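# Move mislabelled cartons from the wall shelf to the desk

## Task

Check the row of cartons on the wall shelf: each one should sit over the shelf label showing its own part number. Carry every carton that sits over a different number to the desk. Every correctly placed carton must stay exactly where it is, neither slid nor rotated. The low shelf must still stand upright when you finish, and the robot must not topple or be left leaning, or the task fails.

## Robot and tools

ROBOT. A Hello Robot Stretch 4 with a single arm. It has an omni-wheel base, a lift that rides up a mast, and a telescoping arm that reaches forward from the lift. At the arm's end is a wrist (yaw, pitch, roll) and a two-finger gripper. The robot is roughly 1.6 m tall, and the base edge lies within 0.23 m of the base origin.

FRAMES. All positions are in metres. In the base frame the origin is on the floor under the base centre, x points ahead, y to the left and z up. hand_pose is reported in this frame. It marks a point between the open fingertips, and the printed value may be a little off. The odometry frame is the base frame as it was when the scene began. base_odometry only integrates wheel rotation, so slipping shows up as travel. Its heading is in rad, left positive, from -3.142 to 3.142.

TOOLS.
- move: carries one action plus "cameras" and "blocking". An action has "base", "joints" or both, and may add "speeds", "pace" and "contact_limits". Alternatively it is {"end_of_arm": "enable_torque"} on its own, which re-powers wrist or gripper motors that have shut off. A move with no action just reports state and images.
- "base" is a single object giving an offset from where the base last reported itself. translate_m drives straight, forward positive, -2 to 2 m. strafe_m slides sideways, left positive, -2 to 2 m. rotate_rad turns in place, counter-clockwise seen from above positive, -3.2 to 3.2 rad. translate_m and strafe_m may be combined into one straight diagonal drive, but rotate_rad cannot be combined with either.
- "joints" is a single object of absolute targets, keyed by name. lift_m 0 to 1.2 m. arm_m 0 to 0.55 m of extension. wrist_yaw_rad -1.134 to 4.276: 0 points ahead, positive turns left, 3.14 is folded back as at the start, and above 3.4 the arm may be in the way. wrist_pitch_rad -1.117 to 4.259: 0 is level, 1.57 points down. wrist_roll_rad -1.117 to 4.259: at 0 the fingers are level with each other, and positive turns clockwise when viewed from behind the gripper. gripper_m -0.038 to 0.141 is the fingertip gap in metres, with a constant bias of up to 0.015; at -0.02 or lower the fingers press together. Joint targets outside a range are clipped and the result reports this.
- "pace" is "slow", "default", "fast" or "max". "speeds" sets top speeds per joint (lift_m, arm_m and the wrist joints, but not gripper_m). "contact_limits" takes values from 0 (gentlest) to 1 for arm_m, lift_m, translate_m, strafe_m and rotate_rad. Put each one only next to its own command. The default is 0.5, and a base limit stays in force until the next base command.
- "cameras" is a list drawn from head_camera (420x560), head_left_camera and head_right_camera (fisheye, 420x672), wrist_camera (616x392) and "all". Omitted or null gives all, [] gives none.
- "blocking": true or omitted waits until everything is at rest. false returns within about 0.5 s while motion carries on. A later move overrides only the joints, or base, that it names.
- wait: seconds from 0 to 10, plus cameras. It returns early if all moves have come to rest.
- stop: brakes every running motion and re-brakes slack wheels.
- zoom_image: camera plus region [x0, y0, x1, y1] in image pixels, at most 504 by 504, on that camera's latest image.
- read_manual: licence texts only.
- finished_scene: scene number. It ends the scene, and the goal must then hold with nobody intervening.

An unknown key makes a call invalid. Any other out-of-range value is refused. A refusal, or a stop the robot makes on its own, cancels the rest of that reply's move, wait and finished_scene calls.

RESULTS. The "move" line reads done, or otherwise the worst status. base_status and joint_status can be: done (the wheels turned the commanded amount, even if they slipped), moving, off_target (came to rest short and may still be pushing), contact_stop (held back, now slack), time_out (an action lasted over 14 s and the target is dropped), limit_stop_at_own_body, limit_stop_at_tilt (lean over 6 degrees: lift, arm and wheels go slack), torque_fault (a wrist or gripper motor is limp until enable_torque is sent), or stopped. on_its_own lists what happened without being commanded; its "held at" shows the target, not the measured position. "pictures" gives the order of the images. lidar_m gives 12 distances in metres, one per 30-degree sector: the 1st straight ahead, then counter-clockwise (4th left, 7th behind, 10th right); "-" means nothing seen, or something closer than 0.25 m. wrist_depth_mm is a 7x7 grid of depths from 100 to 2000 mm, read from the top left. base_tilt is in degrees, with forward and right positive, and has about 3 degrees of error. If turned_by_wheels and turned_by_imu differ by more than about 0.1 rad over a move, the base slipped or hit something. motor_effort is in percent, with the peak in brackets. servo_current is in mA; a rise in the gripper current after closing suggests a firm grip.

GRIPPING. Command a gap more than 0.015 below the carton's width; about 0.06 below resists tugging. Squeezing harder pulls the object toward the wrist. Fingertips pressed down on a surface can jam.

AVOID. Self-contact: with the gripper over the base and a low lift (below about 0.2, or 0.45 pointing down), with the wrist pitched up while rolled, or with yaw plus pitch below about -1.1. When folded back, tilt and roll the wrist only a little. With more than 1 kg held and arm_m above 0.2, turn and drive gently or the robot can tip. Keep the lift contact limit at 0.15 or more when raising a load. Do not drop cartons, release them while moving, slam, or shove hard. Do not nudge the correct cartons or the low shelf. Use low contact limits near the shelf.

Each tool is called after "Emit:" as a command line: name --argument value for each argument, lists and objects as JSON in quotes; but a table of rows of numbers goes row by row, as --pt "numbers of a row", without its own name.

## Session

Emit:
move

Scene clock: 0.00 s.
base_odometry: x=+0.000 y=+0.000 heading=+0.000
turned_by_wheels: +0.000
turned_by_imu: +0.000
base_tilt: forward=-1.1 right=-0.1
lidar_m: 2.84 2.62 2.69 2.12 1.95 2.00 2.86 2.37 2.43 2.37 2.17 2.24
base_status: not commanded
joint_positions: lift_m=+0.235 arm_m=+0.000 wrist_yaw_rad=+3.161 wrist_pitch_rad=+0.002 wrist_roll_rad=+0.000 gripper_m=+0.056
joint_status: not commanded
measured_speeds: all 0
motor_effort: lift_m=+20 arm_m=+4 wheel_0=+0 wheel_1=-2 wheel_2=-1
servo_current: wrist_yaw_rad=26 wrist_pitch_rad=46 wrist_roll_rad=33 gripper_m=33
hand_pose: x=-0.1192 y=+0.0819 z=+0.4131 quat_wxyz=(-0.010, -0.001, +0.000, +1.000) (m; base frame)
wrist_depth_mm: - 206 - - - - - / - 145 - - - - - / - 142 169 - - - - / - 142 193 - - - - / 141 141 - - - - - / 212 - 1863 1863 189 1618 1366 / - 1366 1118 151 1118 1008 976
pictures: head_camera, head_left_camera, head_right_camera, wrist_camera

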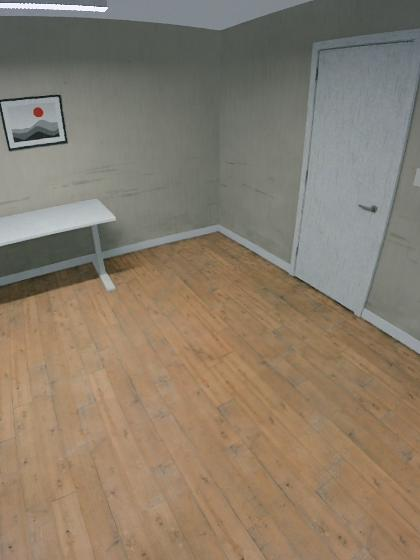

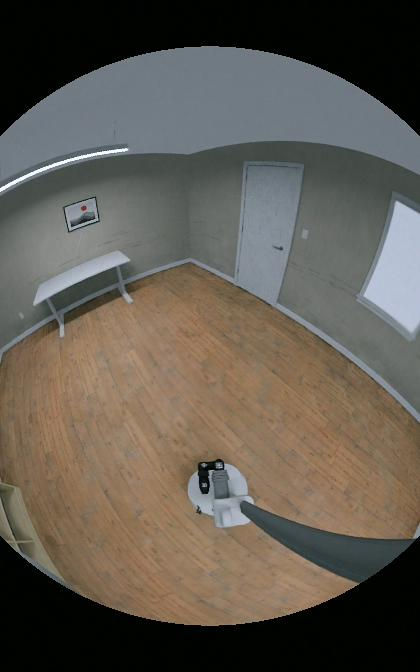

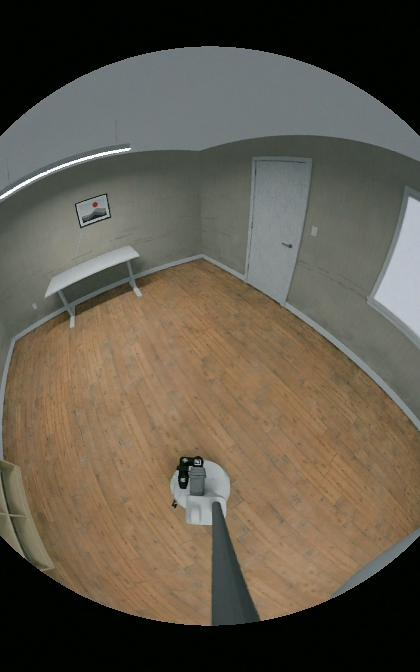

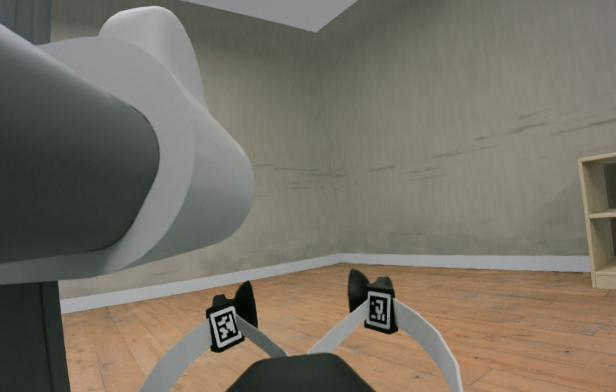

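Emit:
move --base '{"rotate_rad": 1.57}'

Emit:
move --base '{"rotate_rad": 1.57}' --cameras '["head_left_camera","head_camera"]'

Scene clock: 5.20 s.
move: done
base_odometry: x=+0.000 y=+0.000 heading=+1.570
turned_by_wheels: +1.570
turned_by_imu: +1.549
base_tilt: forward=-1.1 right=+0.1
lidar_m: 2.04 1.92 2.00 2.89 2.41 2.49 2.38 2.16 2.25 2.89 2.60 2.67
base_status: done
joint_positions: lift_m=+0.235 arm_m=+0.000 wrist_yaw_rad=+3.161 wrist_pitch_rad=+0.002 wrist_roll_rad=+0.000 gripper_m=+0.056
joint_status: not commanded
measured_speeds: all 0
motor_effort: lift_m=+20(20) arm_m=+4(4) wheel_0=+0(15) wheel_1=-1(7) wheel_2=+0(8)
servo_current: wrist_yaw_rad=39(65) wrist_pitch_rad=39(52) wrist_roll_rad=26(46) gripper_m=26(46)
hand_pose: x=-0.1192 y=+0.0819 z=+0.4131 quat_wxyz=(-0.010, -0.001, +0.000, +1.000) (m; base frame)
wrist_depth_mm: - 206 - - - - - / - 145 - - - - - / - 142 169 - - - - / - 142 193 - - - - / 141 141 - - - - - / 213 - 1863 1863 189 1618 1366 / - 1366 1098 151 1138 1008 991
pictures: head_camera, head_left_camera, head_right_camera, wrist_camera

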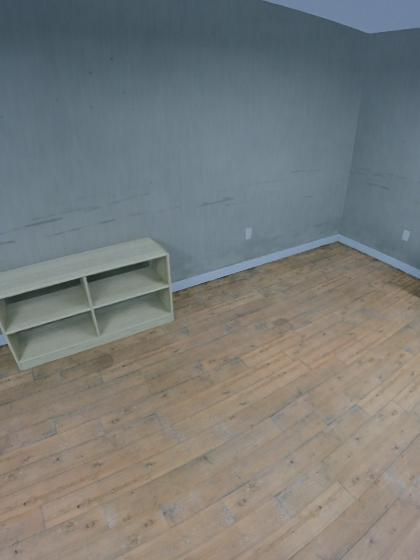

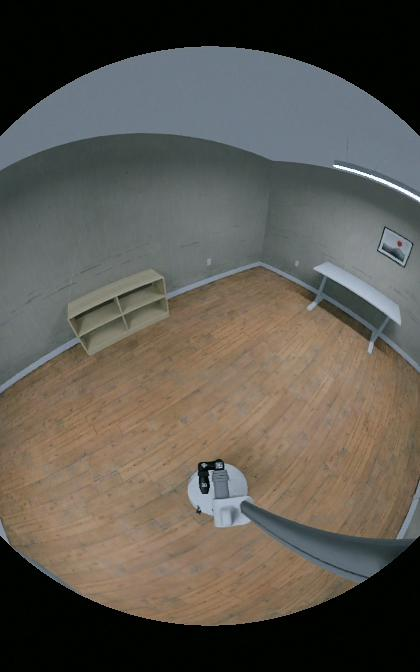

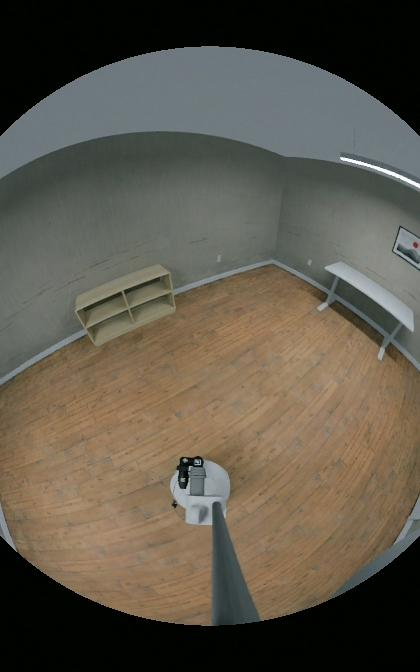

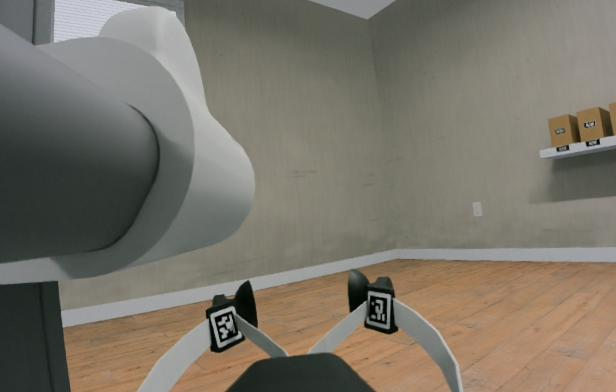

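Scene clock: 7.27 s.
move: done
base_odometry: x=+0.000 y=+0.000 heading=+3.140
turned_by_wheels: +1.570
turned_by_imu: +1.550
base_tilt: forward=-1.2 right=-0.2
lidar_m: 2.83 2.39 2.42 2.40 2.17 2.24 2.89 2.60 2.68 2.06 1.94 1.99
base_status: done
joint_positions: lift_m=+0.235 arm_m=+0.000 wrist_yaw_rad=+3.161 wrist_pitch_rad=+0.002 wrist_roll_rad=+0.000 gripper_m=+0.056
joint_status: not commanded
measured_speeds: all 0
motor_effort: lift_m=+20(20) arm_m=+4(4) wheel_0=+1(8) wheel_1=-1(7) wheel_2=+1(9)
servo_current: wrist_yaw_rad=33(59) wrist_pitch_rad=39(52) wrist_roll_rad=46(46) gripper_m=33(46)
hand_pose: x=-0.1192 y=+0.0819 z=+0.4131 quat_wxyz=(-0.010, -0.001, +0.000, +1.000) (m; base frame)
wrist_depth_mm: - 206 - - - - - / - 145 - - - - - / - 141 164 - - - - / - 142 193 - - - - / 141 141 - - - - - / 212 - 1863 1863 189 1618 1397 / - 1366 1118 151 1138 991 976
pictures: head_camera, head_left_camera

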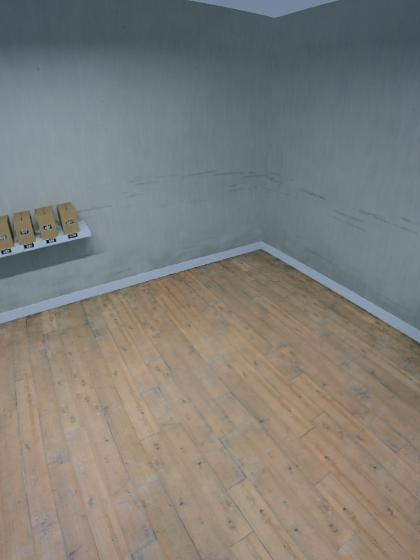

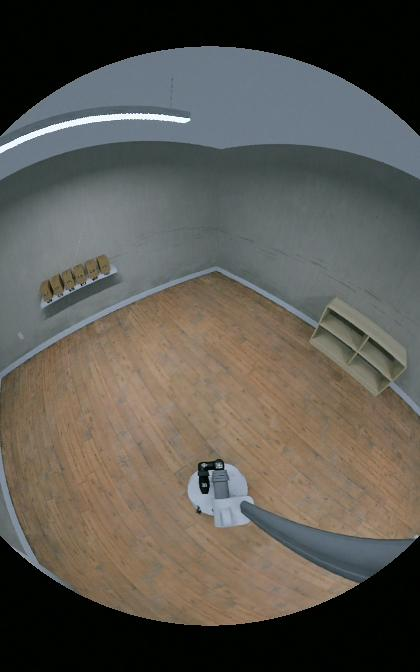

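Emit:
move --base '{"rotate_rad": 0.6}'

Scene clock: 14.83 s.
move: done
base_odometry: x=+0.000 y=+0.000 heading=-2.543
turned_by_wheels: +0.600
turned_by_imu: +0.591
base_tilt: forward=-1.0 right=+0.0
lidar_m: 2.39 2.47 2.29 2.16 2.31 3.09 3.45 3.38 2.02 1.92 2.41 2.76
base_status: done
joint_positions: lift_m=+0.235 arm_m=+0.000 wrist_yaw_rad=+3.161 wrist_pitch_rad=+0.002 wrist_roll_rad=+0.000 gripper_m=+0.056
joint_status: not commanded
measured_speeds: all 0
motor_effort: lift_m=+20(20) arm_m=+4(4) wheel_0=+1(9) wheel_1=+0(6) wheel_2=+1(7)
servo_current: wrist_yaw_rad=46(59) wrist_pitch_rad=46(52) wrist_roll_rad=39(52) gripper_m=33(46)
hand_pose: x=-0.1192 y=+0.0819 z=+0.4131 quat_wxyz=(-0.010, -0.001, +0.000, +1.000) (m; base frame)
wrist_depth_mm: - 206 - - - - - / - 145 - - - - - / - 142 169 - - - - / - 142 193 - - - - / 141 141 - - - - - / 211 - 1863 1921 189 1576 1366 / - 1397 1098 151 1138 1008 976
pictures: head_camera, head_left_camera, head_right_camera, wrist_camera

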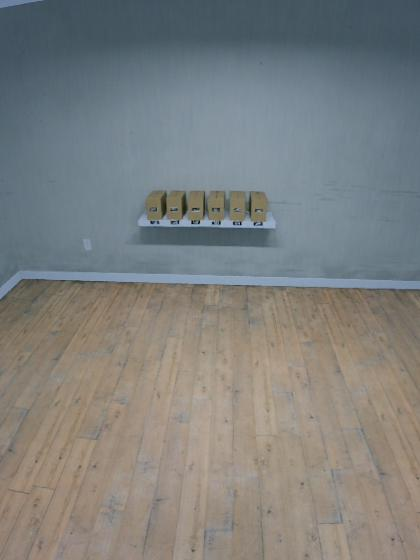

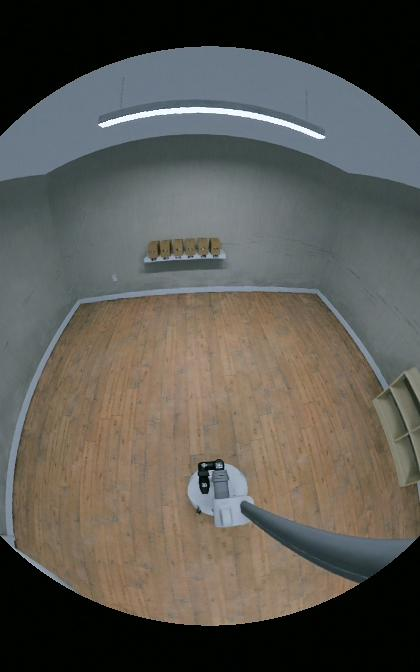

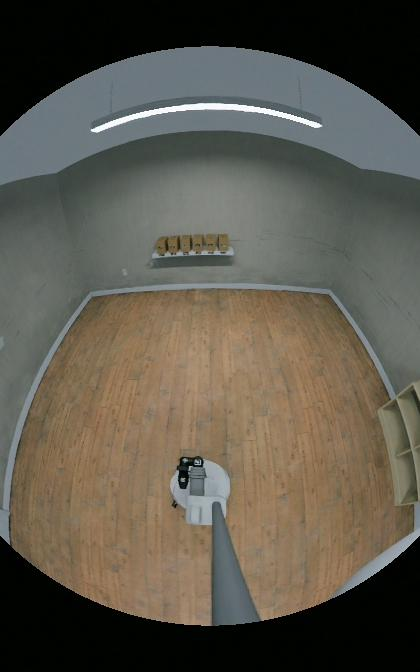

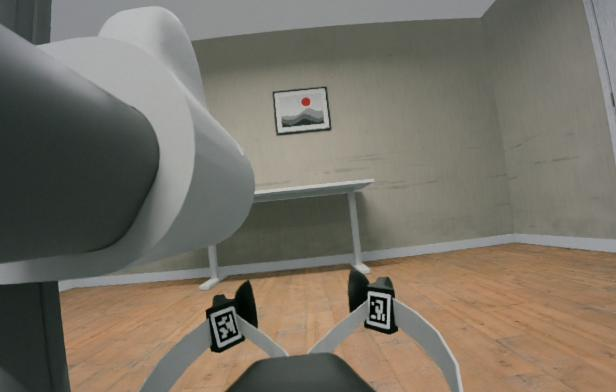

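Emit:
move --base '{"translate_m": 0.95}' --joints '{"wrist_yaw_rad": 0, "lift_m": 0.75}'

Emit:
zoom_image --camera "head_camera" --region '[60, 160, 360, 400]'

Scene clock: 27.43 s.
move: done
base_odometry: x=-0.785 y=-0.535 heading=-2.543
turned_by_wheels: +0.000
turned_by_imu: -0.005
base_tilt: forward=-1.1 right=+0.0
lidar_m: 1.43 1.47 2.32 2.21 2.29 3.06 - 3.34 2.01 2.10 2.38 1.77
base_status: done
joint_positions: lift_m=+0.750 arm_m=+0.000 wrist_yaw_rad=+0.002 wrist_pitch_rad=+0.002 wrist_roll_rad=+0.000 gripper_m=+0.056
joint_status: all done
measured_speeds: all 0
motor_effort: lift_m=+23(29) arm_m=+4(4) wheel_0=+0(9) wheel_1=+1(6) wheel_2=+1(9)
servo_current: wrist_yaw_rad=39(124) wrist_pitch_rad=46(52) wrist_roll_rad=33(52) gripper_m=33(52)
hand_pose: x=+0.4595 y=-0.0867 z=+0.9274 quat_wxyz=(+1.000, +0.000, +0.001, +0.001) (m; base frame)
wrist_depth_mm: - - - - - - - / - - - - - - - / - - - - - - - / - - - - - - - / - - 1229 1255 - - - / - - 196 1229 187 - - / - - - - - - -
pictures: head_camera, head_left_camera, head_right_camera, wrist_camera

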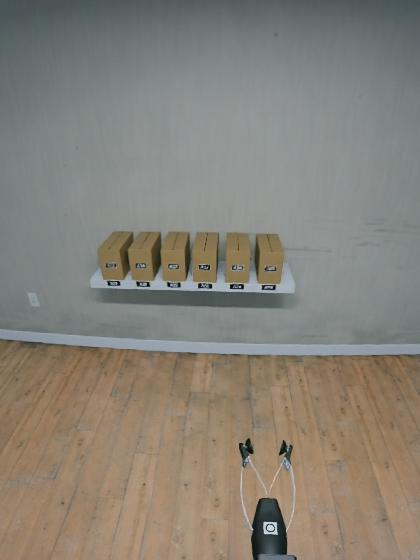

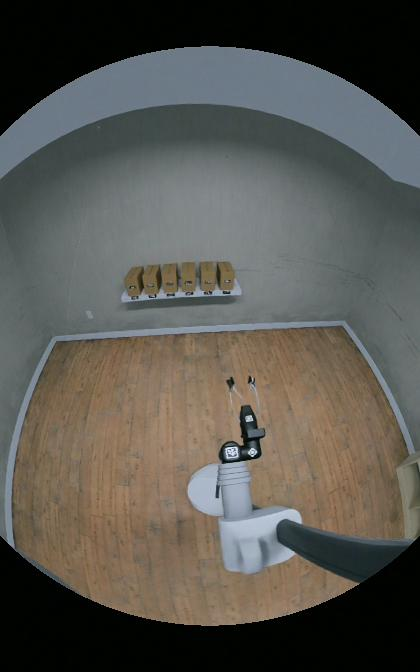

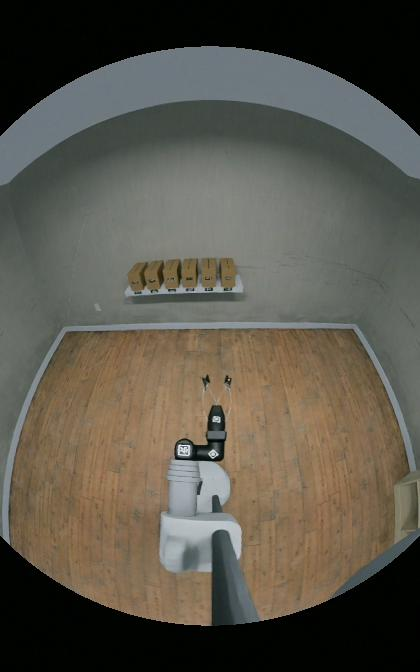

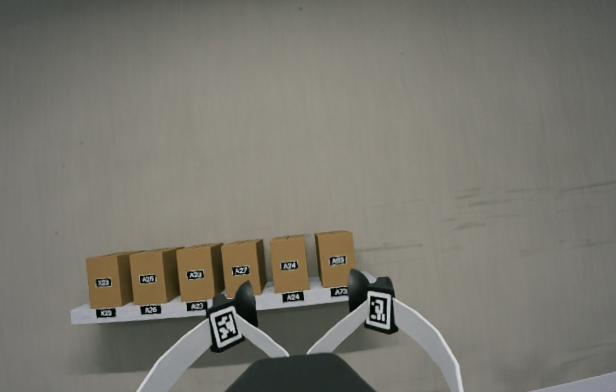

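Scaled by 1.680 from the camera's 420x560 image, which has a finer 1200x1600 frame.

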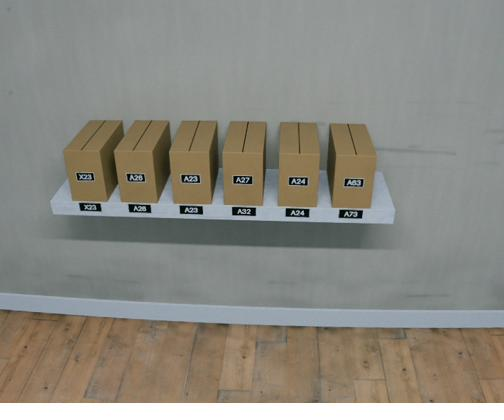

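Emit:
zoom_image --camera "head_camera" --region '[90, 220, 190, 300]'

Emit:
zoom_image --camera "head_camera" --region '[190, 220, 300, 300]'

Emit:
zoom_image --camera "wrist_camera" --region '[60, 220, 230, 330]'

Scaled by 5.040 from the camera's 420x560 image, which has a finer 1200x1600 frame.

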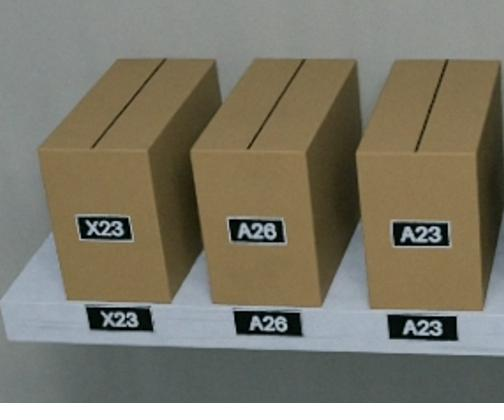

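Scaled by 4.582 from the camera's 420x560 image, which has a finer 1200x1600 frame.

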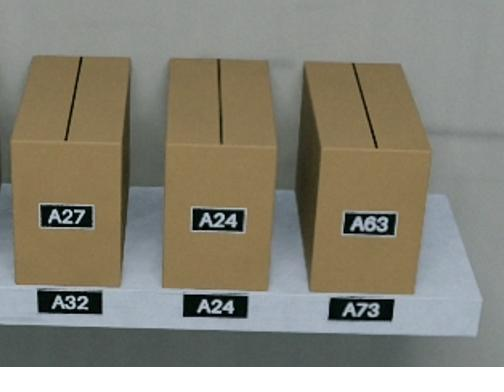

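Scaled by 2.965.

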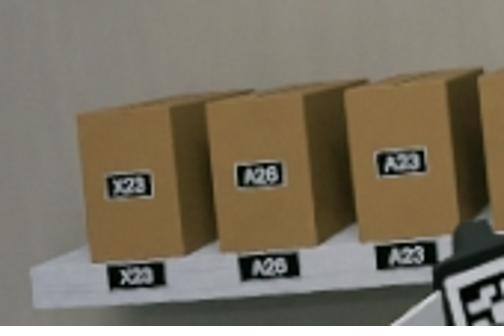

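Emit:
move --joints '{"lift_m": 1.12, "wrist_pitch_rad": 1.57, "wrist_roll_rad": -0.08, "gripper_m": 0.13}' --cameras '[]'

Emit:
move --base '{"translate_m": 0.72, "strafe_m": -0.175}' --joints '{"arm_m": 0.15}'

Emit:
zoom_image --camera "head_camera" --region '[0, 160, 420, 560]'

Scene clock: 78.67 s.
move: done
base_odometry: x=-0.785 y=-0.535 heading=-2.543
turned_by_wheels: +0.000
turned_by_imu: -0.002
base_tilt: forward=-1.1 right=+0.0
lidar_m: 1.43 1.50 2.33 2.22 2.30 3.05 - 3.36 2.00 2.10 2.38 1.79
base_status: not commanded
joint_positions: lift_m=+1.120 arm_m=+0.000 wrist_yaw_rad=+0.002 wrist_pitch_rad=+1.568 wrist_roll_rad=-0.076 gripper_m=+0.130
joint_status: all done
measured_speeds: all 0
motor_effort: lift_m=+23(28) arm_m=+4(4) wheel_0=+0(1) wheel_1=+0(1) wheel_2=+1(1)
servo_current: wrist_yaw_rad=26(65) wrist_pitch_rad=52(104) wrist_roll_rad=46(72) gripper_m=26(104)
hand_pose: x=+0.1720 y=-0.0874 z=+1.0095 quat_wxyz=(+0.708, -0.028, +0.705, +0.028) (m; base frame)
wrist_depth_mm: 1308 1308 1281 1308 1281 1308 1281 / 1281 1308 1281 1281 1281 1281 1281 / 1281 1281 1281 1281 1281 1255 1281 / 1255 1255 1255 1255 1255 1255 1255 / 1255 1229 1255 1025 1229 1229 1255 / 1229 1229 1025 1025 1205 1229 1205 / 1205 1229 1205 145 1205 1229 1229
pictures: none
No camera images: "cameras" was empty.

Scene clock: 82.60 s.
move: done
base_odometry: x=-1.478 y=-0.796 heading=-2.543
turned_by_wheels: +0.000
turned_by_imu: -0.003
base_tilt: forward=-1.1 right=+0.0
lidar_m: 0.72 0.75 1.04 2.43 2.52 3.37 - 2.56 2.18 2.10 1.45 1.03
base_status: done
joint_positions: lift_m=+1.120 arm_m=+0.150 wrist_yaw_rad=+0.002 wrist_pitch_rad=+1.568 wrist_roll_rad=-0.077 gripper_m=+0.130
joint_status: all done
measured_speeds: all 0
motor_effort: lift_m=+23(23) arm_m=+5(6) wheel_0=-1(11) wheel_1=+0(4) wheel_2=+1(9)
servo_current: wrist_yaw_rad=46(65) wrist_pitch_rad=39(52) wrist_roll_rad=39(52) gripper_m=39(46)
hand_pose: x=+0.3219 y=-0.0874 z=+1.0095 quat_wxyz=(+0.708, -0.028, +0.705, +0.028) (m; base frame)
wrist_depth_mm: - - - - - - - / 1281 1281 1281 1281 1281 1255 1255 / 1281 1255 1255 1281 1255 1255 1281 / 1281 1255 1255 1255 1255 1255 1255 / 1229 1255 1255 1229 1255 1255 1255 / 1229 1229 1025 1008 1229 1229 1229 / 1229 1205 1008 145 1229 1205 1205
pictures: head_camera, head_left_camera, head_right_camera, wrist_camera

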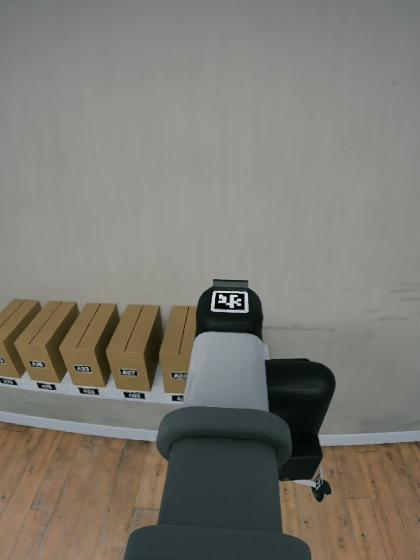

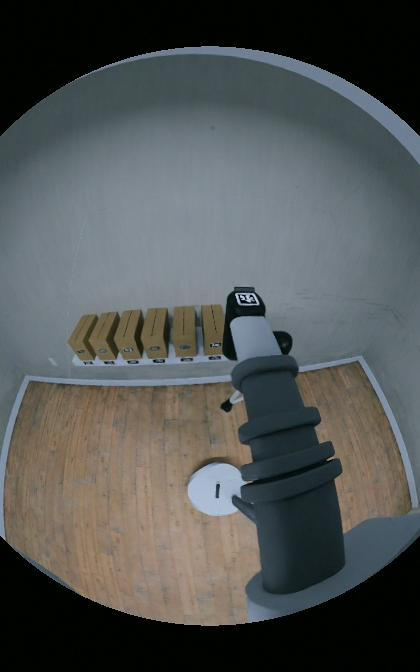

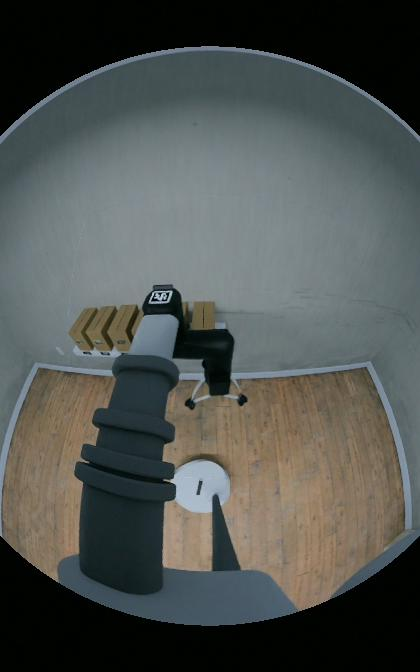

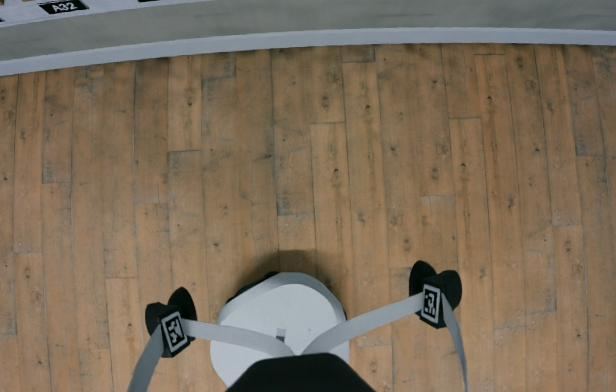

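Scaled by 1.200 from the camera's 420x560 image, which has a finer 1200x1600 frame.

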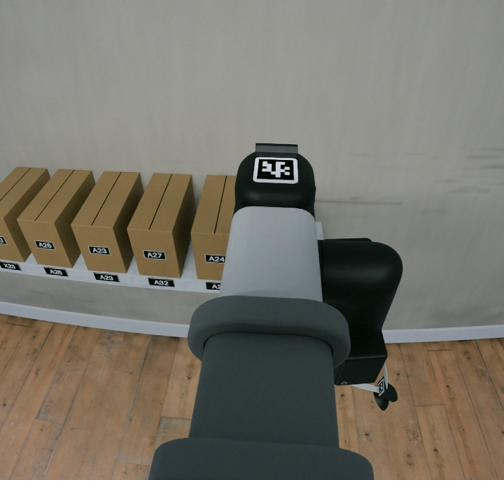

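Emit:
move --base '{"translate_m": 0.15}' --joints '{"lift_m": 1.17, "wrist_roll_rad": 0}' --cameras '["head_right_camera","wrist_camera"]'

Emit:
zoom_image --camera "head_right_camera" --region '[50, 260, 260, 430]'

Scene clock: 95.33 s.
move: done
base_odometry: x=-1.602 y=-0.881 heading=-2.543
turned_by_wheels: +0.000
turned_by_imu: -0.002
base_tilt: forward=-1.2 right=-0.2
lidar_m: 0.56 0.58 0.84 2.43 2.54 3.40 - 2.60 2.23 2.10 1.21 0.86
base_status: done
joint_positions: lift_m=+1.170 arm_m=+0.150 wrist_yaw_rad=+0.002 wrist_pitch_rad=+1.568 wrist_roll_rad=-0.004 gripper_m=+0.130
joint_status: all done
measured_speeds: all 0
motor_effort: lift_m=+23(27) arm_m=+4(5) wheel_0=+1(9) wheel_1=-1(6) wheel_2=+1(9)
servo_current: wrist_yaw_rad=52(65) wrist_pitch_rad=39(46) wrist_roll_rad=33(59) gripper_m=26(59)
hand_pose: x=+0.3219 y=-0.0874 z=+1.0595 quat_wxyz=(+0.708, -0.002, +0.706, +0.002) (m; base frame)
wrist_depth_mm: 392 413 410 480 - - - / 488 504 564 1336 1336 1308 1336 / 1336 1308 1308 1336 1308 1336 1308 / 1308 1308 1308 1336 1308 1281 1281 / 1308 1308 1308 1308 1281 1281 1281 / 1281 1281 1060 1060 1281 1281 1281 / 1255 1255 1281 145 1281 1255 1229
pictures: head_right_camera, wrist_camera

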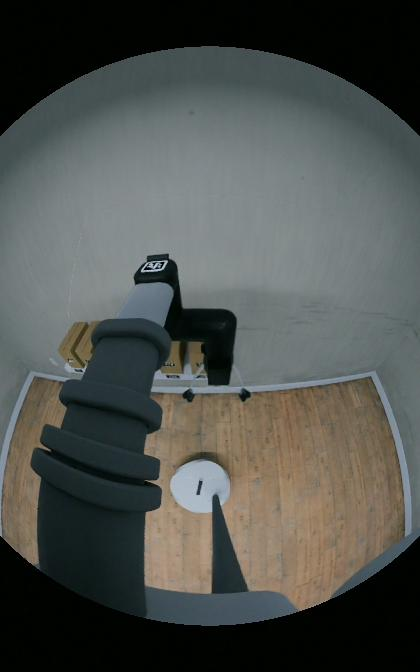

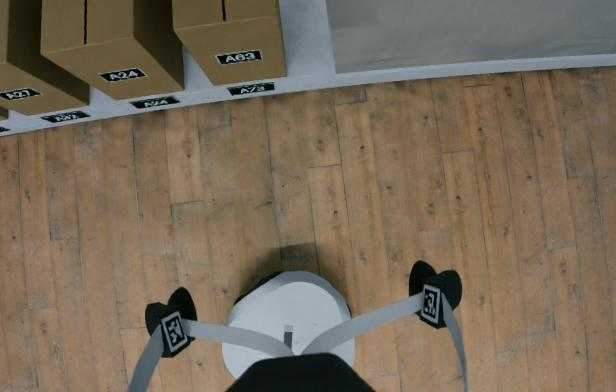

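Scaled by 2.400 from the camera's 420x672 image, which has a finer 600x960 frame.

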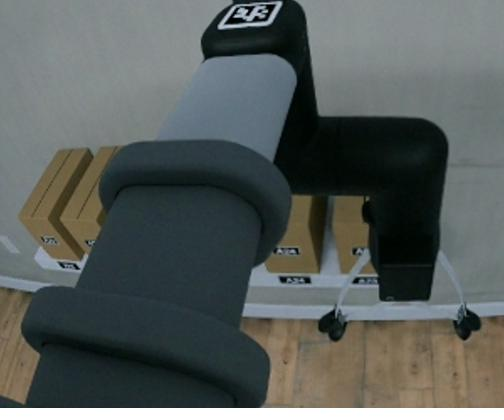

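Emit:
move --base '{"translate_m": 0.2, "strafe_m": 0.05}' --cameras '["wrist_camera"]'

Emit:
move --joints '{"arm_m": 0.22}' --cameras '["head_right_camera","wrist_camera","head_camera"]'

Scene clock: 116.13 s.
move: done
base_odometry: x=-1.739 y=-1.035 heading=-2.543
turned_by_wheels: +0.000
turned_by_imu: -0.002
base_tilt: forward=-1.1 right=+0.0
lidar_m: 0.34 0.39 0.55 2.35 2.45 3.35 - 2.66 2.29 2.14 0.94 0.40
base_status: done
joint_positions: lift_m=+1.170 arm_m=+0.150 wrist_yaw_rad=+0.002 wrist_pitch_rad=+1.568 wrist_roll_rad=-0.004 gripper_m=+0.130
joint_status: not commanded
measured_speeds: all 0
motor_effort: lift_m=+23(24) arm_m=+4(5) wheel_0=-1(6) wheel_1=-1(7) wheel_2=-1(10)
servo_current: wrist_yaw_rad=33(65) wrist_pitch_rad=46(46) wrist_roll_rad=39(52) gripper_m=26(39)
hand_pose: x=+0.3219 y=-0.0874 z=+1.0595 quat_wxyz=(+0.708, -0.002, +0.706, +0.002) (m; base frame)
wrist_depth_mm: 397 389 389 389 - - - / 394 387 387 384 - - - / 389 384 382 382 1308 1308 1308 / 384 379 462 384 1308 1308 1308 / 1281 1308 1281 1281 1281 1281 1281 / 1281 1281 1078 1060 1255 1281 1255 / 1281 1255 1255 145 1255 1255 1255
pictures: wrist_camera

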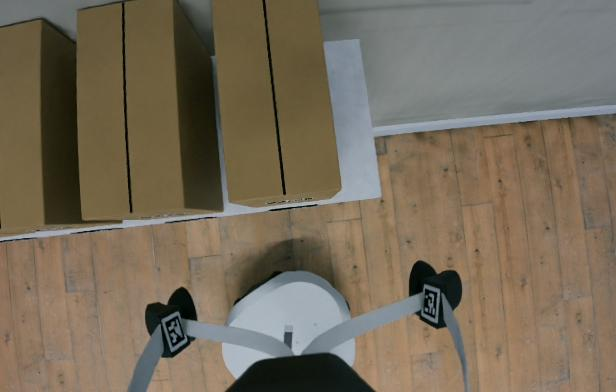

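Scene clock: 117.27 s.
move: done
base_odometry: x=-1.739 y=-1.035 heading=-2.543
turned_by_wheels: +0.000
turned_by_imu: +0.000
base_tilt: forward=-1.0 right=+0.0
lidar_m: 0.38 0.38 0.52 2.34 2.47 3.35 - 2.61 2.26 2.13 0.95 0.40
base_status: not commanded
joint_positions: lift_m=+1.170 arm_m=+0.220 wrist_yaw_rad=+0.002 wrist_pitch_rad=+1.568 wrist_roll_rad=-0.003 gripper_m=+0.130
joint_status: all done
measured_speeds: all 0
motor_effort: lift_m=+23(23) arm_m=+5(6) wheel_0=-1(1) wheel_1=-1(1) wheel_2=-1(1)
servo_current: wrist_yaw_rad=39(65) wrist_pitch_rad=46(46) wrist_roll_rad=39(46) gripper_m=33(46)
hand_pose: x=+0.3919 y=-0.0874 z=+1.0595 quat_wxyz=(+0.708, -0.002, +0.706, +0.002) (m; base frame)
wrist_depth_mm: - 329 - 389 - - - / 392 384 387 384 - - - / 389 382 382 382 1308 1308 1308 / 384 377 382 377 1308 1308 1308 / 394 373 392 375 1281 1308 1308 / 1281 1281 1281 1118 1281 1281 1255 / 1255 1281 1060 145 1281 1255 1255
pictures: head_camera, head_right_camera, wrist_camera

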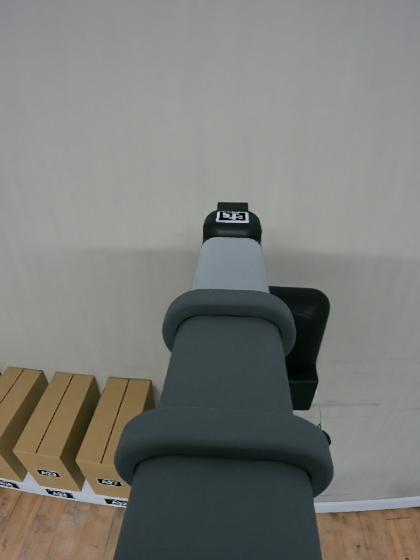

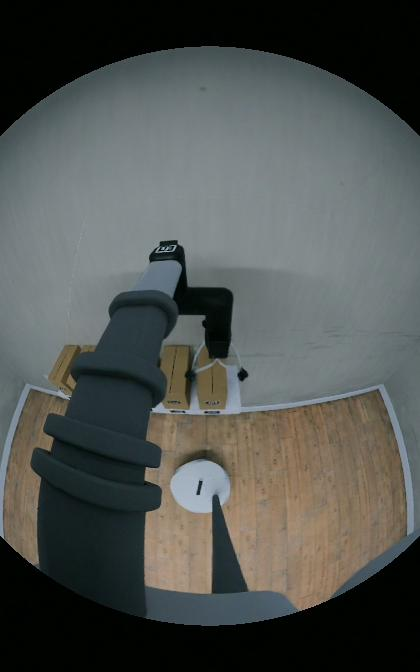

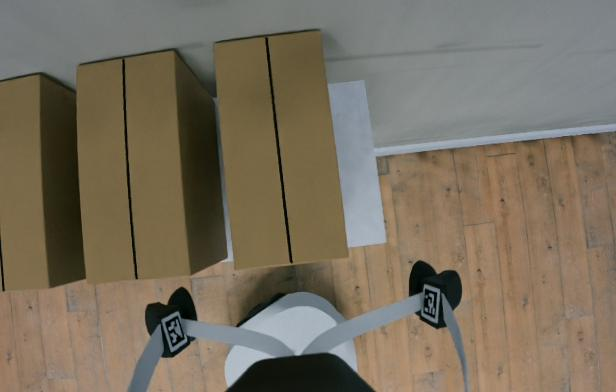

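Emit:
move --base '{"strafe_m": 0.016}' --joints '{"arm_m": 0.33, "gripper_m": 0.133}' --cameras '["wrist_camera"]'

Emit:
move --joints '{"lift_m": 1.09}' --pace "slow" --contact_limits '{"lift_m": 0.1}' --cameras '["wrist_camera","head_right_camera"]'

Emit:
zoom_image --camera "head_right_camera" --region '[150, 240, 270, 440]'

Scene clock: 156.73 s.
move: done
base_odometry: x=-1.730 y=-1.048 heading=-2.543
turned_by_wheels: +0.000
turned_by_imu: -0.002
base_tilt: forward=-1.0 right=+0.0
lidar_m: 0.37 0.38 0.54 2.36 2.44 3.32 - 2.64 2.31 2.17 0.95 0.39
base_status: done
joint_positions: lift_m=+1.170 arm_m=+0.330 wrist_yaw_rad=+0.002 wrist_pitch_rad=+1.568 wrist_roll_rad=-0.003 gripper_m=+0.133
joint_status: all done
measured_speeds: all 0
motor_effort: lift_m=+23(23) arm_m=+5(7) wheel_0=-1(9) wheel_1=+0(7) wheel_2=-1(2)
servo_current: wrist_yaw_rad=20(52) wrist_pitch_rad=39(52) wrist_roll_rad=39(46) gripper_m=39(39)
hand_pose: x=+0.5019 y=-0.0874 z=+1.0595 quat_wxyz=(+0.708, -0.002, +0.706, +0.002) (m; base frame)
wrist_depth_mm: - 166 174 191 202 202 - / 200 229 243 264 276 282 - / 291 329 377 379 - - - / 387 377 379 377 1308 1308 1308 / 377 373 375 373 1281 1281 1281 / 373 370 370 370 195 1255 1281 / 366 366 366 146 1281 1255 1255
pictures: wrist_camera

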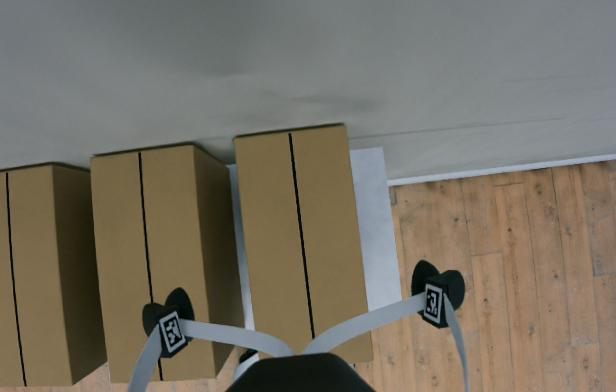

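Scene clock: 158.27 s.
move: done
base_odometry: x=-1.730 y=-1.048 heading=-2.543
turned_by_wheels: +0.000
turned_by_imu: -0.001
base_tilt: forward=-1.1 right=+0.0
lidar_m: 0.35 0.38 0.54 2.35 2.45 3.29 - 2.64 2.27 2.17 0.92 0.38
base_status: not commanded
joint_positions: lift_m=+1.090 arm_m=+0.330 wrist_yaw_rad=+0.002 wrist_pitch_rad=+1.568 wrist_roll_rad=-0.003 gripper_m=+0.133
joint_status: all done
measured_speeds: all 0
motor_effort: lift_m=+15(23) arm_m=+5(5) wheel_0=-1(1) wheel_1=+0(1) wheel_2=-1(1)
servo_current: wrist_yaw_rad=26(59) wrist_pitch_rad=39(46) wrist_roll_rad=39(52) gripper_m=39(46)
contact_limits: lift_m 0.1
hand_pose: x=+0.5019 y=-0.0874 z=+0.9802 quat_wxyz=(+0.708, -0.002, +0.706, +0.002) (m; base frame)
wrist_depth_mm: - 167 177 192 204 216 - / 201 230 245 268 278 285 - / 300 300 300 298 - - - / 297 297 325 296 477 1229 1205 / 296 294 314 294 294 1205 1229 / 293 291 291 290 195 1205 1205 / 290 287 304 146 1182 1182 1182
pictures: head_right_camera, wrist_camera

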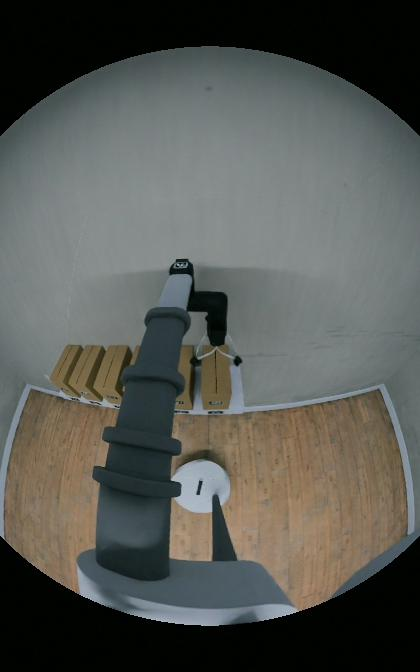

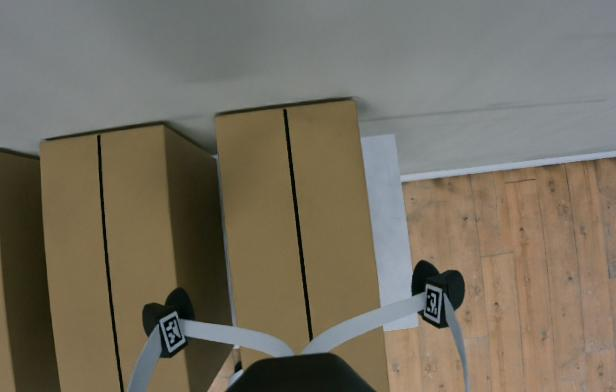

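Scaled by 2.520 from the camera's 420x672 image, which has a finer 600x960 frame.

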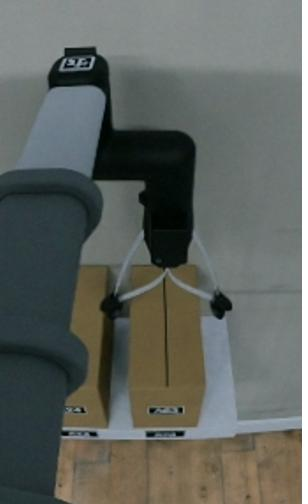

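Emit:
move --joints '{"lift_m": 1.063, "gripper_m": 0.119, "arm_m": 0.345}' --pace "slow" --contact_limits '{"lift_m": 0.1}' --cameras '["wrist_camera","head_right_camera"]'

Emit:
zoom_image --camera "wrist_camera" --region '[120, 230, 480, 392]'

Emit:
zoom_image --camera "head_right_camera" --region '[150, 300, 250, 440]'

Scene clock: 169.90 s.
move: done
base_odometry: x=-1.730 y=-1.048 heading=-2.543
turned_by_wheels: +0.000
turned_by_imu: -0.002
base_tilt: forward=-1.1 right=-0.1
lidar_m: 0.37 0.38 0.57 2.36 2.45 3.31 - 2.64 2.26 2.15 0.95 0.40
base_status: not commanded
joint_positions: lift_m=+1.063 arm_m=+0.345 wrist_yaw_rad=+0.002 wrist_pitch_rad=+1.568 wrist_roll_rad=-0.003 gripper_m=+0.119
joint_status: all done
measured_speeds: all 0
motor_effort: lift_m=+15(19) arm_m=+5(6) wheel_0=-1(1) wheel_1=+0(1) wheel_2=-1(1)
servo_current: wrist_yaw_rad=39(59) wrist_pitch_rad=39(52) wrist_roll_rad=46(46) gripper_m=33(85)
contact_limits: lift_m 0.1
hand_pose: x=+0.5169 y=-0.0874 z=+0.9532 quat_wxyz=(+0.708, -0.002, +0.706, +0.002) (m; base frame)
wrist_depth_mm: 136 145 155 159 173 173 - / 179 195 205 229 246 264 273 / 263 272 273 272 332 - - / 270 270 271 268 452 1182 1205 / 267 267 312 266 266 1182 1182 / 264 265 265 264 194 1160 1160 / 262 262 281 - 1160 1160 1160
pictures: head_right_camera, wrist_camera

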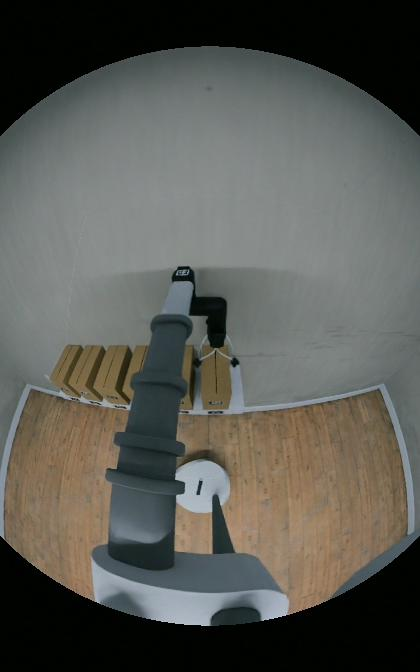

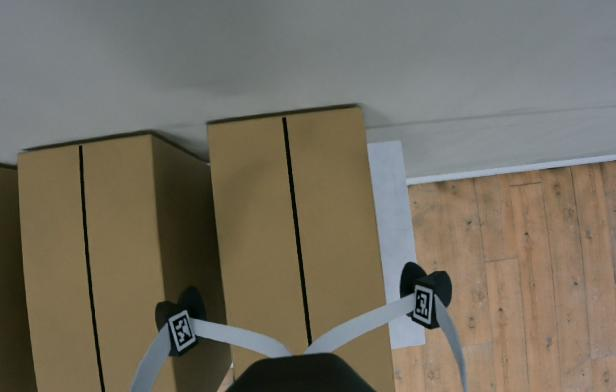

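Scaled by 1.400.

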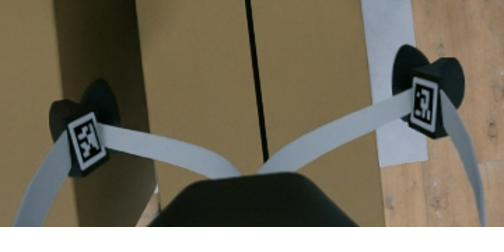

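Scaled by 3.600 from the camera's 420x672 image, which has a finer 600x960 frame.

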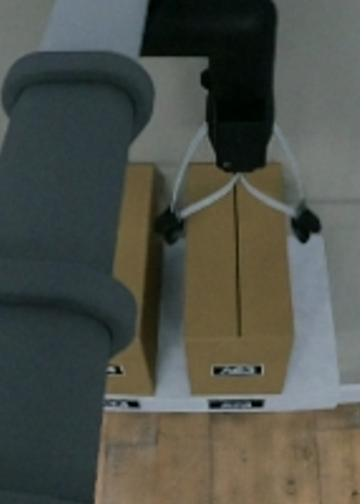

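Emit:
move --joints '{"lift_m": 1.015}' --pace "slow" --contact_limits '{"lift_m": 0.1}' --cameras '["wrist_camera"]'

Emit:
zoom_image --camera "wrist_camera" --region '[120, 230, 480, 392]'

Scene clock: 184.17 s.
move: done
base_odometry: x=-1.730 y=-1.048 heading=-2.543
turned_by_wheels: +0.000
turned_by_imu: -0.002
base_tilt: forward=-1.1 right=+0.0
lidar_m: 0.37 0.38 0.54 2.32 2.46 3.31 - 2.64 2.28 2.18 0.93 0.37
base_status: not commanded
joint_positions: lift_m=+1.015 arm_m=+0.345 wrist_yaw_rad=+0.002 wrist_pitch_rad=+1.568 wrist_roll_rad=-0.003 gripper_m=+0.119
joint_status: all done
measured_speeds: all 0
motor_effort: lift_m=+15(17) arm_m=+5(5) wheel_0=-1(1) wheel_1=-1(1) wheel_2=-1(1)
servo_current: wrist_yaw_rad=46(65) wrist_pitch_rad=46(52) wrist_roll_rad=33(52) gripper_m=33(39)
contact_limits: lift_m 0.1
hand_pose: x=+0.5169 y=-0.0874 z=+0.9052 quat_wxyz=(+0.708, -0.002, +0.706, +0.002) (m; base frame)
wrist_depth_mm: 136 145 155 159 173 172 - / 179 195 208 224 236 262 271 / 224 239 224 224 224 - - / 221 230 221 221 221 1138 1138 / 219 225 220 218 219 1138 1118 / 217 216 216 216 194 1138 1118 / 215 214 215 - 215 1098 1118
pictures: wrist_camera

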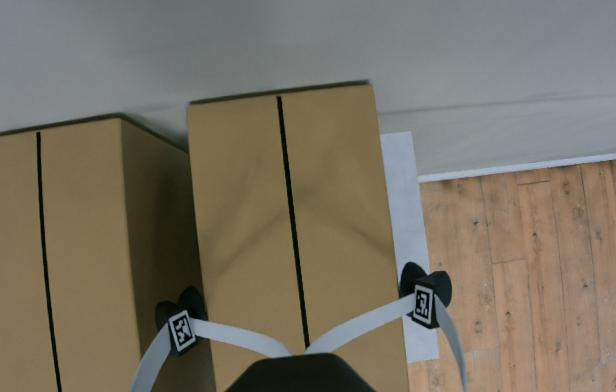

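Scaled by 1.400.

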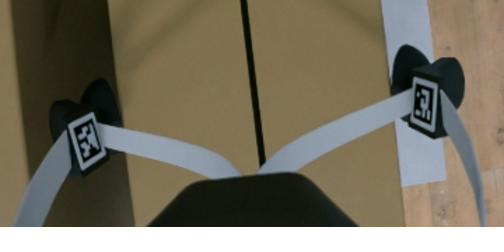

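Emit:
move --joints '{"lift_m": 1.003}' --pace "slow" --contact_limits '{"lift_m": 0.1}' --cameras '[]'

Emit:
move --joints '{"gripper_m": 0.055}' --cameras '["wrist_camera"]'

Emit:
move --joints '{"lift_m": 1.06}' --pace "slow" --cameras '["wrist_camera","head_right_camera"]'

Scene clock: 191.67 s.
move: done
base_odometry: x=-1.730 y=-1.048 heading=-2.543
turned_by_wheels: +0.000
turned_by_imu: -0.002
base_tilt: forward=-1.0 right=+0.0
lidar_m: 0.36 0.39 0.53 2.34 2.43 3.31 - 2.65 2.29 2.18 0.92 0.40
base_status: not commanded
joint_positions: lift_m=+1.003 arm_m=+0.345 wrist_yaw_rad=+0.002 wrist_pitch_rad=+1.568 wrist_roll_rad=-0.003 gripper_m=+0.119
joint_status: all done
measured_speeds: all 0
motor_effort: lift_m=+15(19) arm_m=+5(5) wheel_0=-1(1) wheel_1=+0(1) wheel_2=-1(1)
servo_current: wrist_yaw_rad=26(65) wrist_pitch_rad=39(52) wrist_roll_rad=33(46) gripper_m=39(39)
contact_limits: lift_m 0.1
hand_pose: x=+0.5169 y=-0.0874 z=+0.8932 quat_wxyz=(+0.708, -0.002, +0.706, +0.002) (m; base frame)
wrist_depth_mm: 136 145 155 159 173 173 - / 179 194 208 213 227 264 273 / 211 239 211 211 211 - - / 209 231 210 209 210 1138 1118 / 208 239 207 208 206 1118 1118 / 206 210 205 205 193 1118 1098 / 203 204 203 132 203 1098 1118
pictures: none
No camera images: "cameras" was empty.

Scene clock: 193.20 s.
move: done
base_odometry: x=-1.730 y=-1.048 heading=-2.543
turned_by_wheels: +0.000
turned_by_imu: -0.001
base_tilt: forward=-1.1 right=-0.1
lidar_m: 0.35 0.38 0.55 2.34 2.46 3.29 - 2.63 2.29 2.16 0.92 0.39
base_status: not commanded
joint_positions: lift_m=+1.003 arm_m=+0.345 wrist_yaw_rad=+0.002 wrist_pitch_rad=+1.568 wrist_roll_rad=-0.003 gripper_m=+0.056
joint_status: all done
measured_speeds: all 0
motor_effort: lift_m=+18(18) arm_m=+5(5) wheel_0=-1(1) wheel_1=-1(1) wheel_2=-1(1)
servo_current: wrist_yaw_rad=46(59) wrist_pitch_rad=39(52) wrist_roll_rad=39(52) gripper_m=91(221)
contact_limits: lift_m 0.1
hand_pose: x=+0.5167 y=-0.0874 z=+0.8929 quat_wxyz=(+0.708, -0.002, +0.706, +0.002) (m; base frame)
wrist_depth_mm: 137 145 156 159 174 174 - / 178 194 194 194 209 264 273 / 210 238 192 191 192 - - / 208 229 190 190 190 1138 1138 / 206 238 187 187 187 1118 1118 / 204 204 186 185 186 172 1118 / 202 173 183 184 151 1078 -
pictures: wrist_camera

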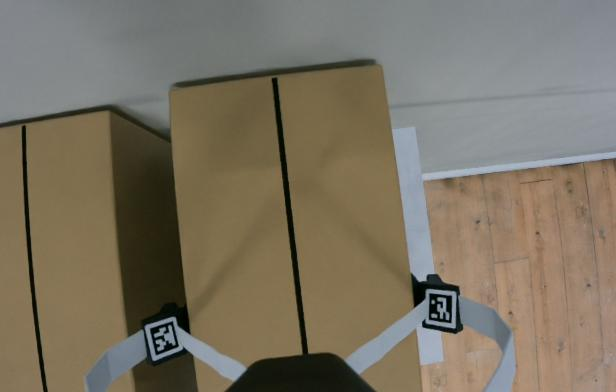

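Scene clock: 194.57 s.
move: done
base_odometry: x=-1.730 y=-1.048 heading=-2.543
turned_by_wheels: +0.000
turned_by_imu: -0.001
base_tilt: forward=-1.0 right=-0.1
lidar_m: 0.37 0.40 0.53 2.34 2.45 3.29 - 2.66 2.29 2.17 0.91 0.39
base_status: not commanded
joint_positions: lift_m=+1.059 arm_m=+0.345 wrist_yaw_rad=+0.002 wrist_pitch_rad=+1.568 wrist_roll_rad=-0.003 gripper_m=+0.056
joint_status: all done
measured_speeds: all 0
motor_effort: lift_m=+26(30) arm_m=+5(5) wheel_0=-1(1) wheel_1=+0(1) wheel_2=-1(1)
servo_current: wrist_yaw_rad=52(59) wrist_pitch_rad=52(52) wrist_roll_rad=39(52) gripper_m=78(98)
hand_pose: x=+0.5167 y=-0.0874 z=+0.9493 quat_wxyz=(+0.708, -0.002, +0.706, +0.002) (m; base frame)
wrist_depth_mm: 137 145 156 159 174 174 - / 177 195 194 194 208 263 274 / 265 267 192 191 192 - - / 264 265 190 190 190 1182 1182 / 260 262 188 187 187 1160 1160 / 258 259 186 186 185 172 1160 / 257 178 184 184 151 1160 -
pictures: head_right_camera, wrist_camera

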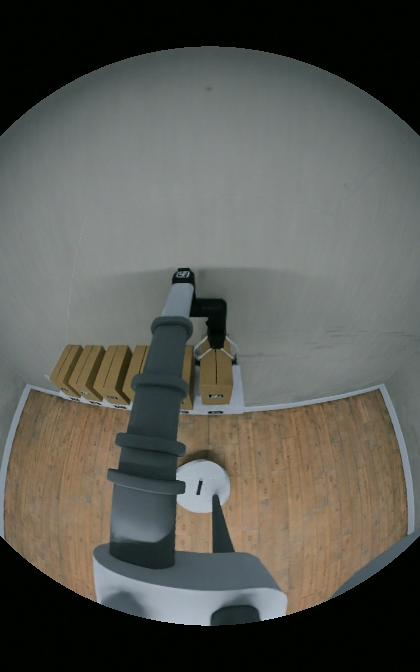

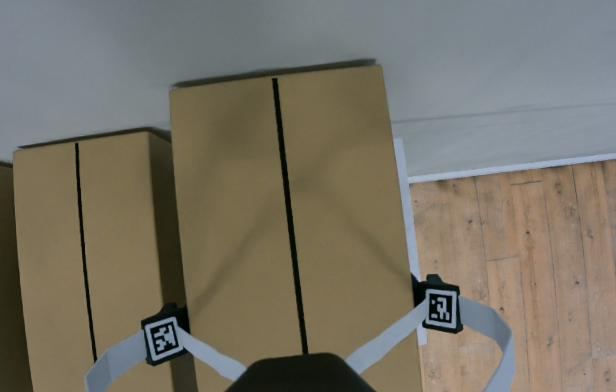

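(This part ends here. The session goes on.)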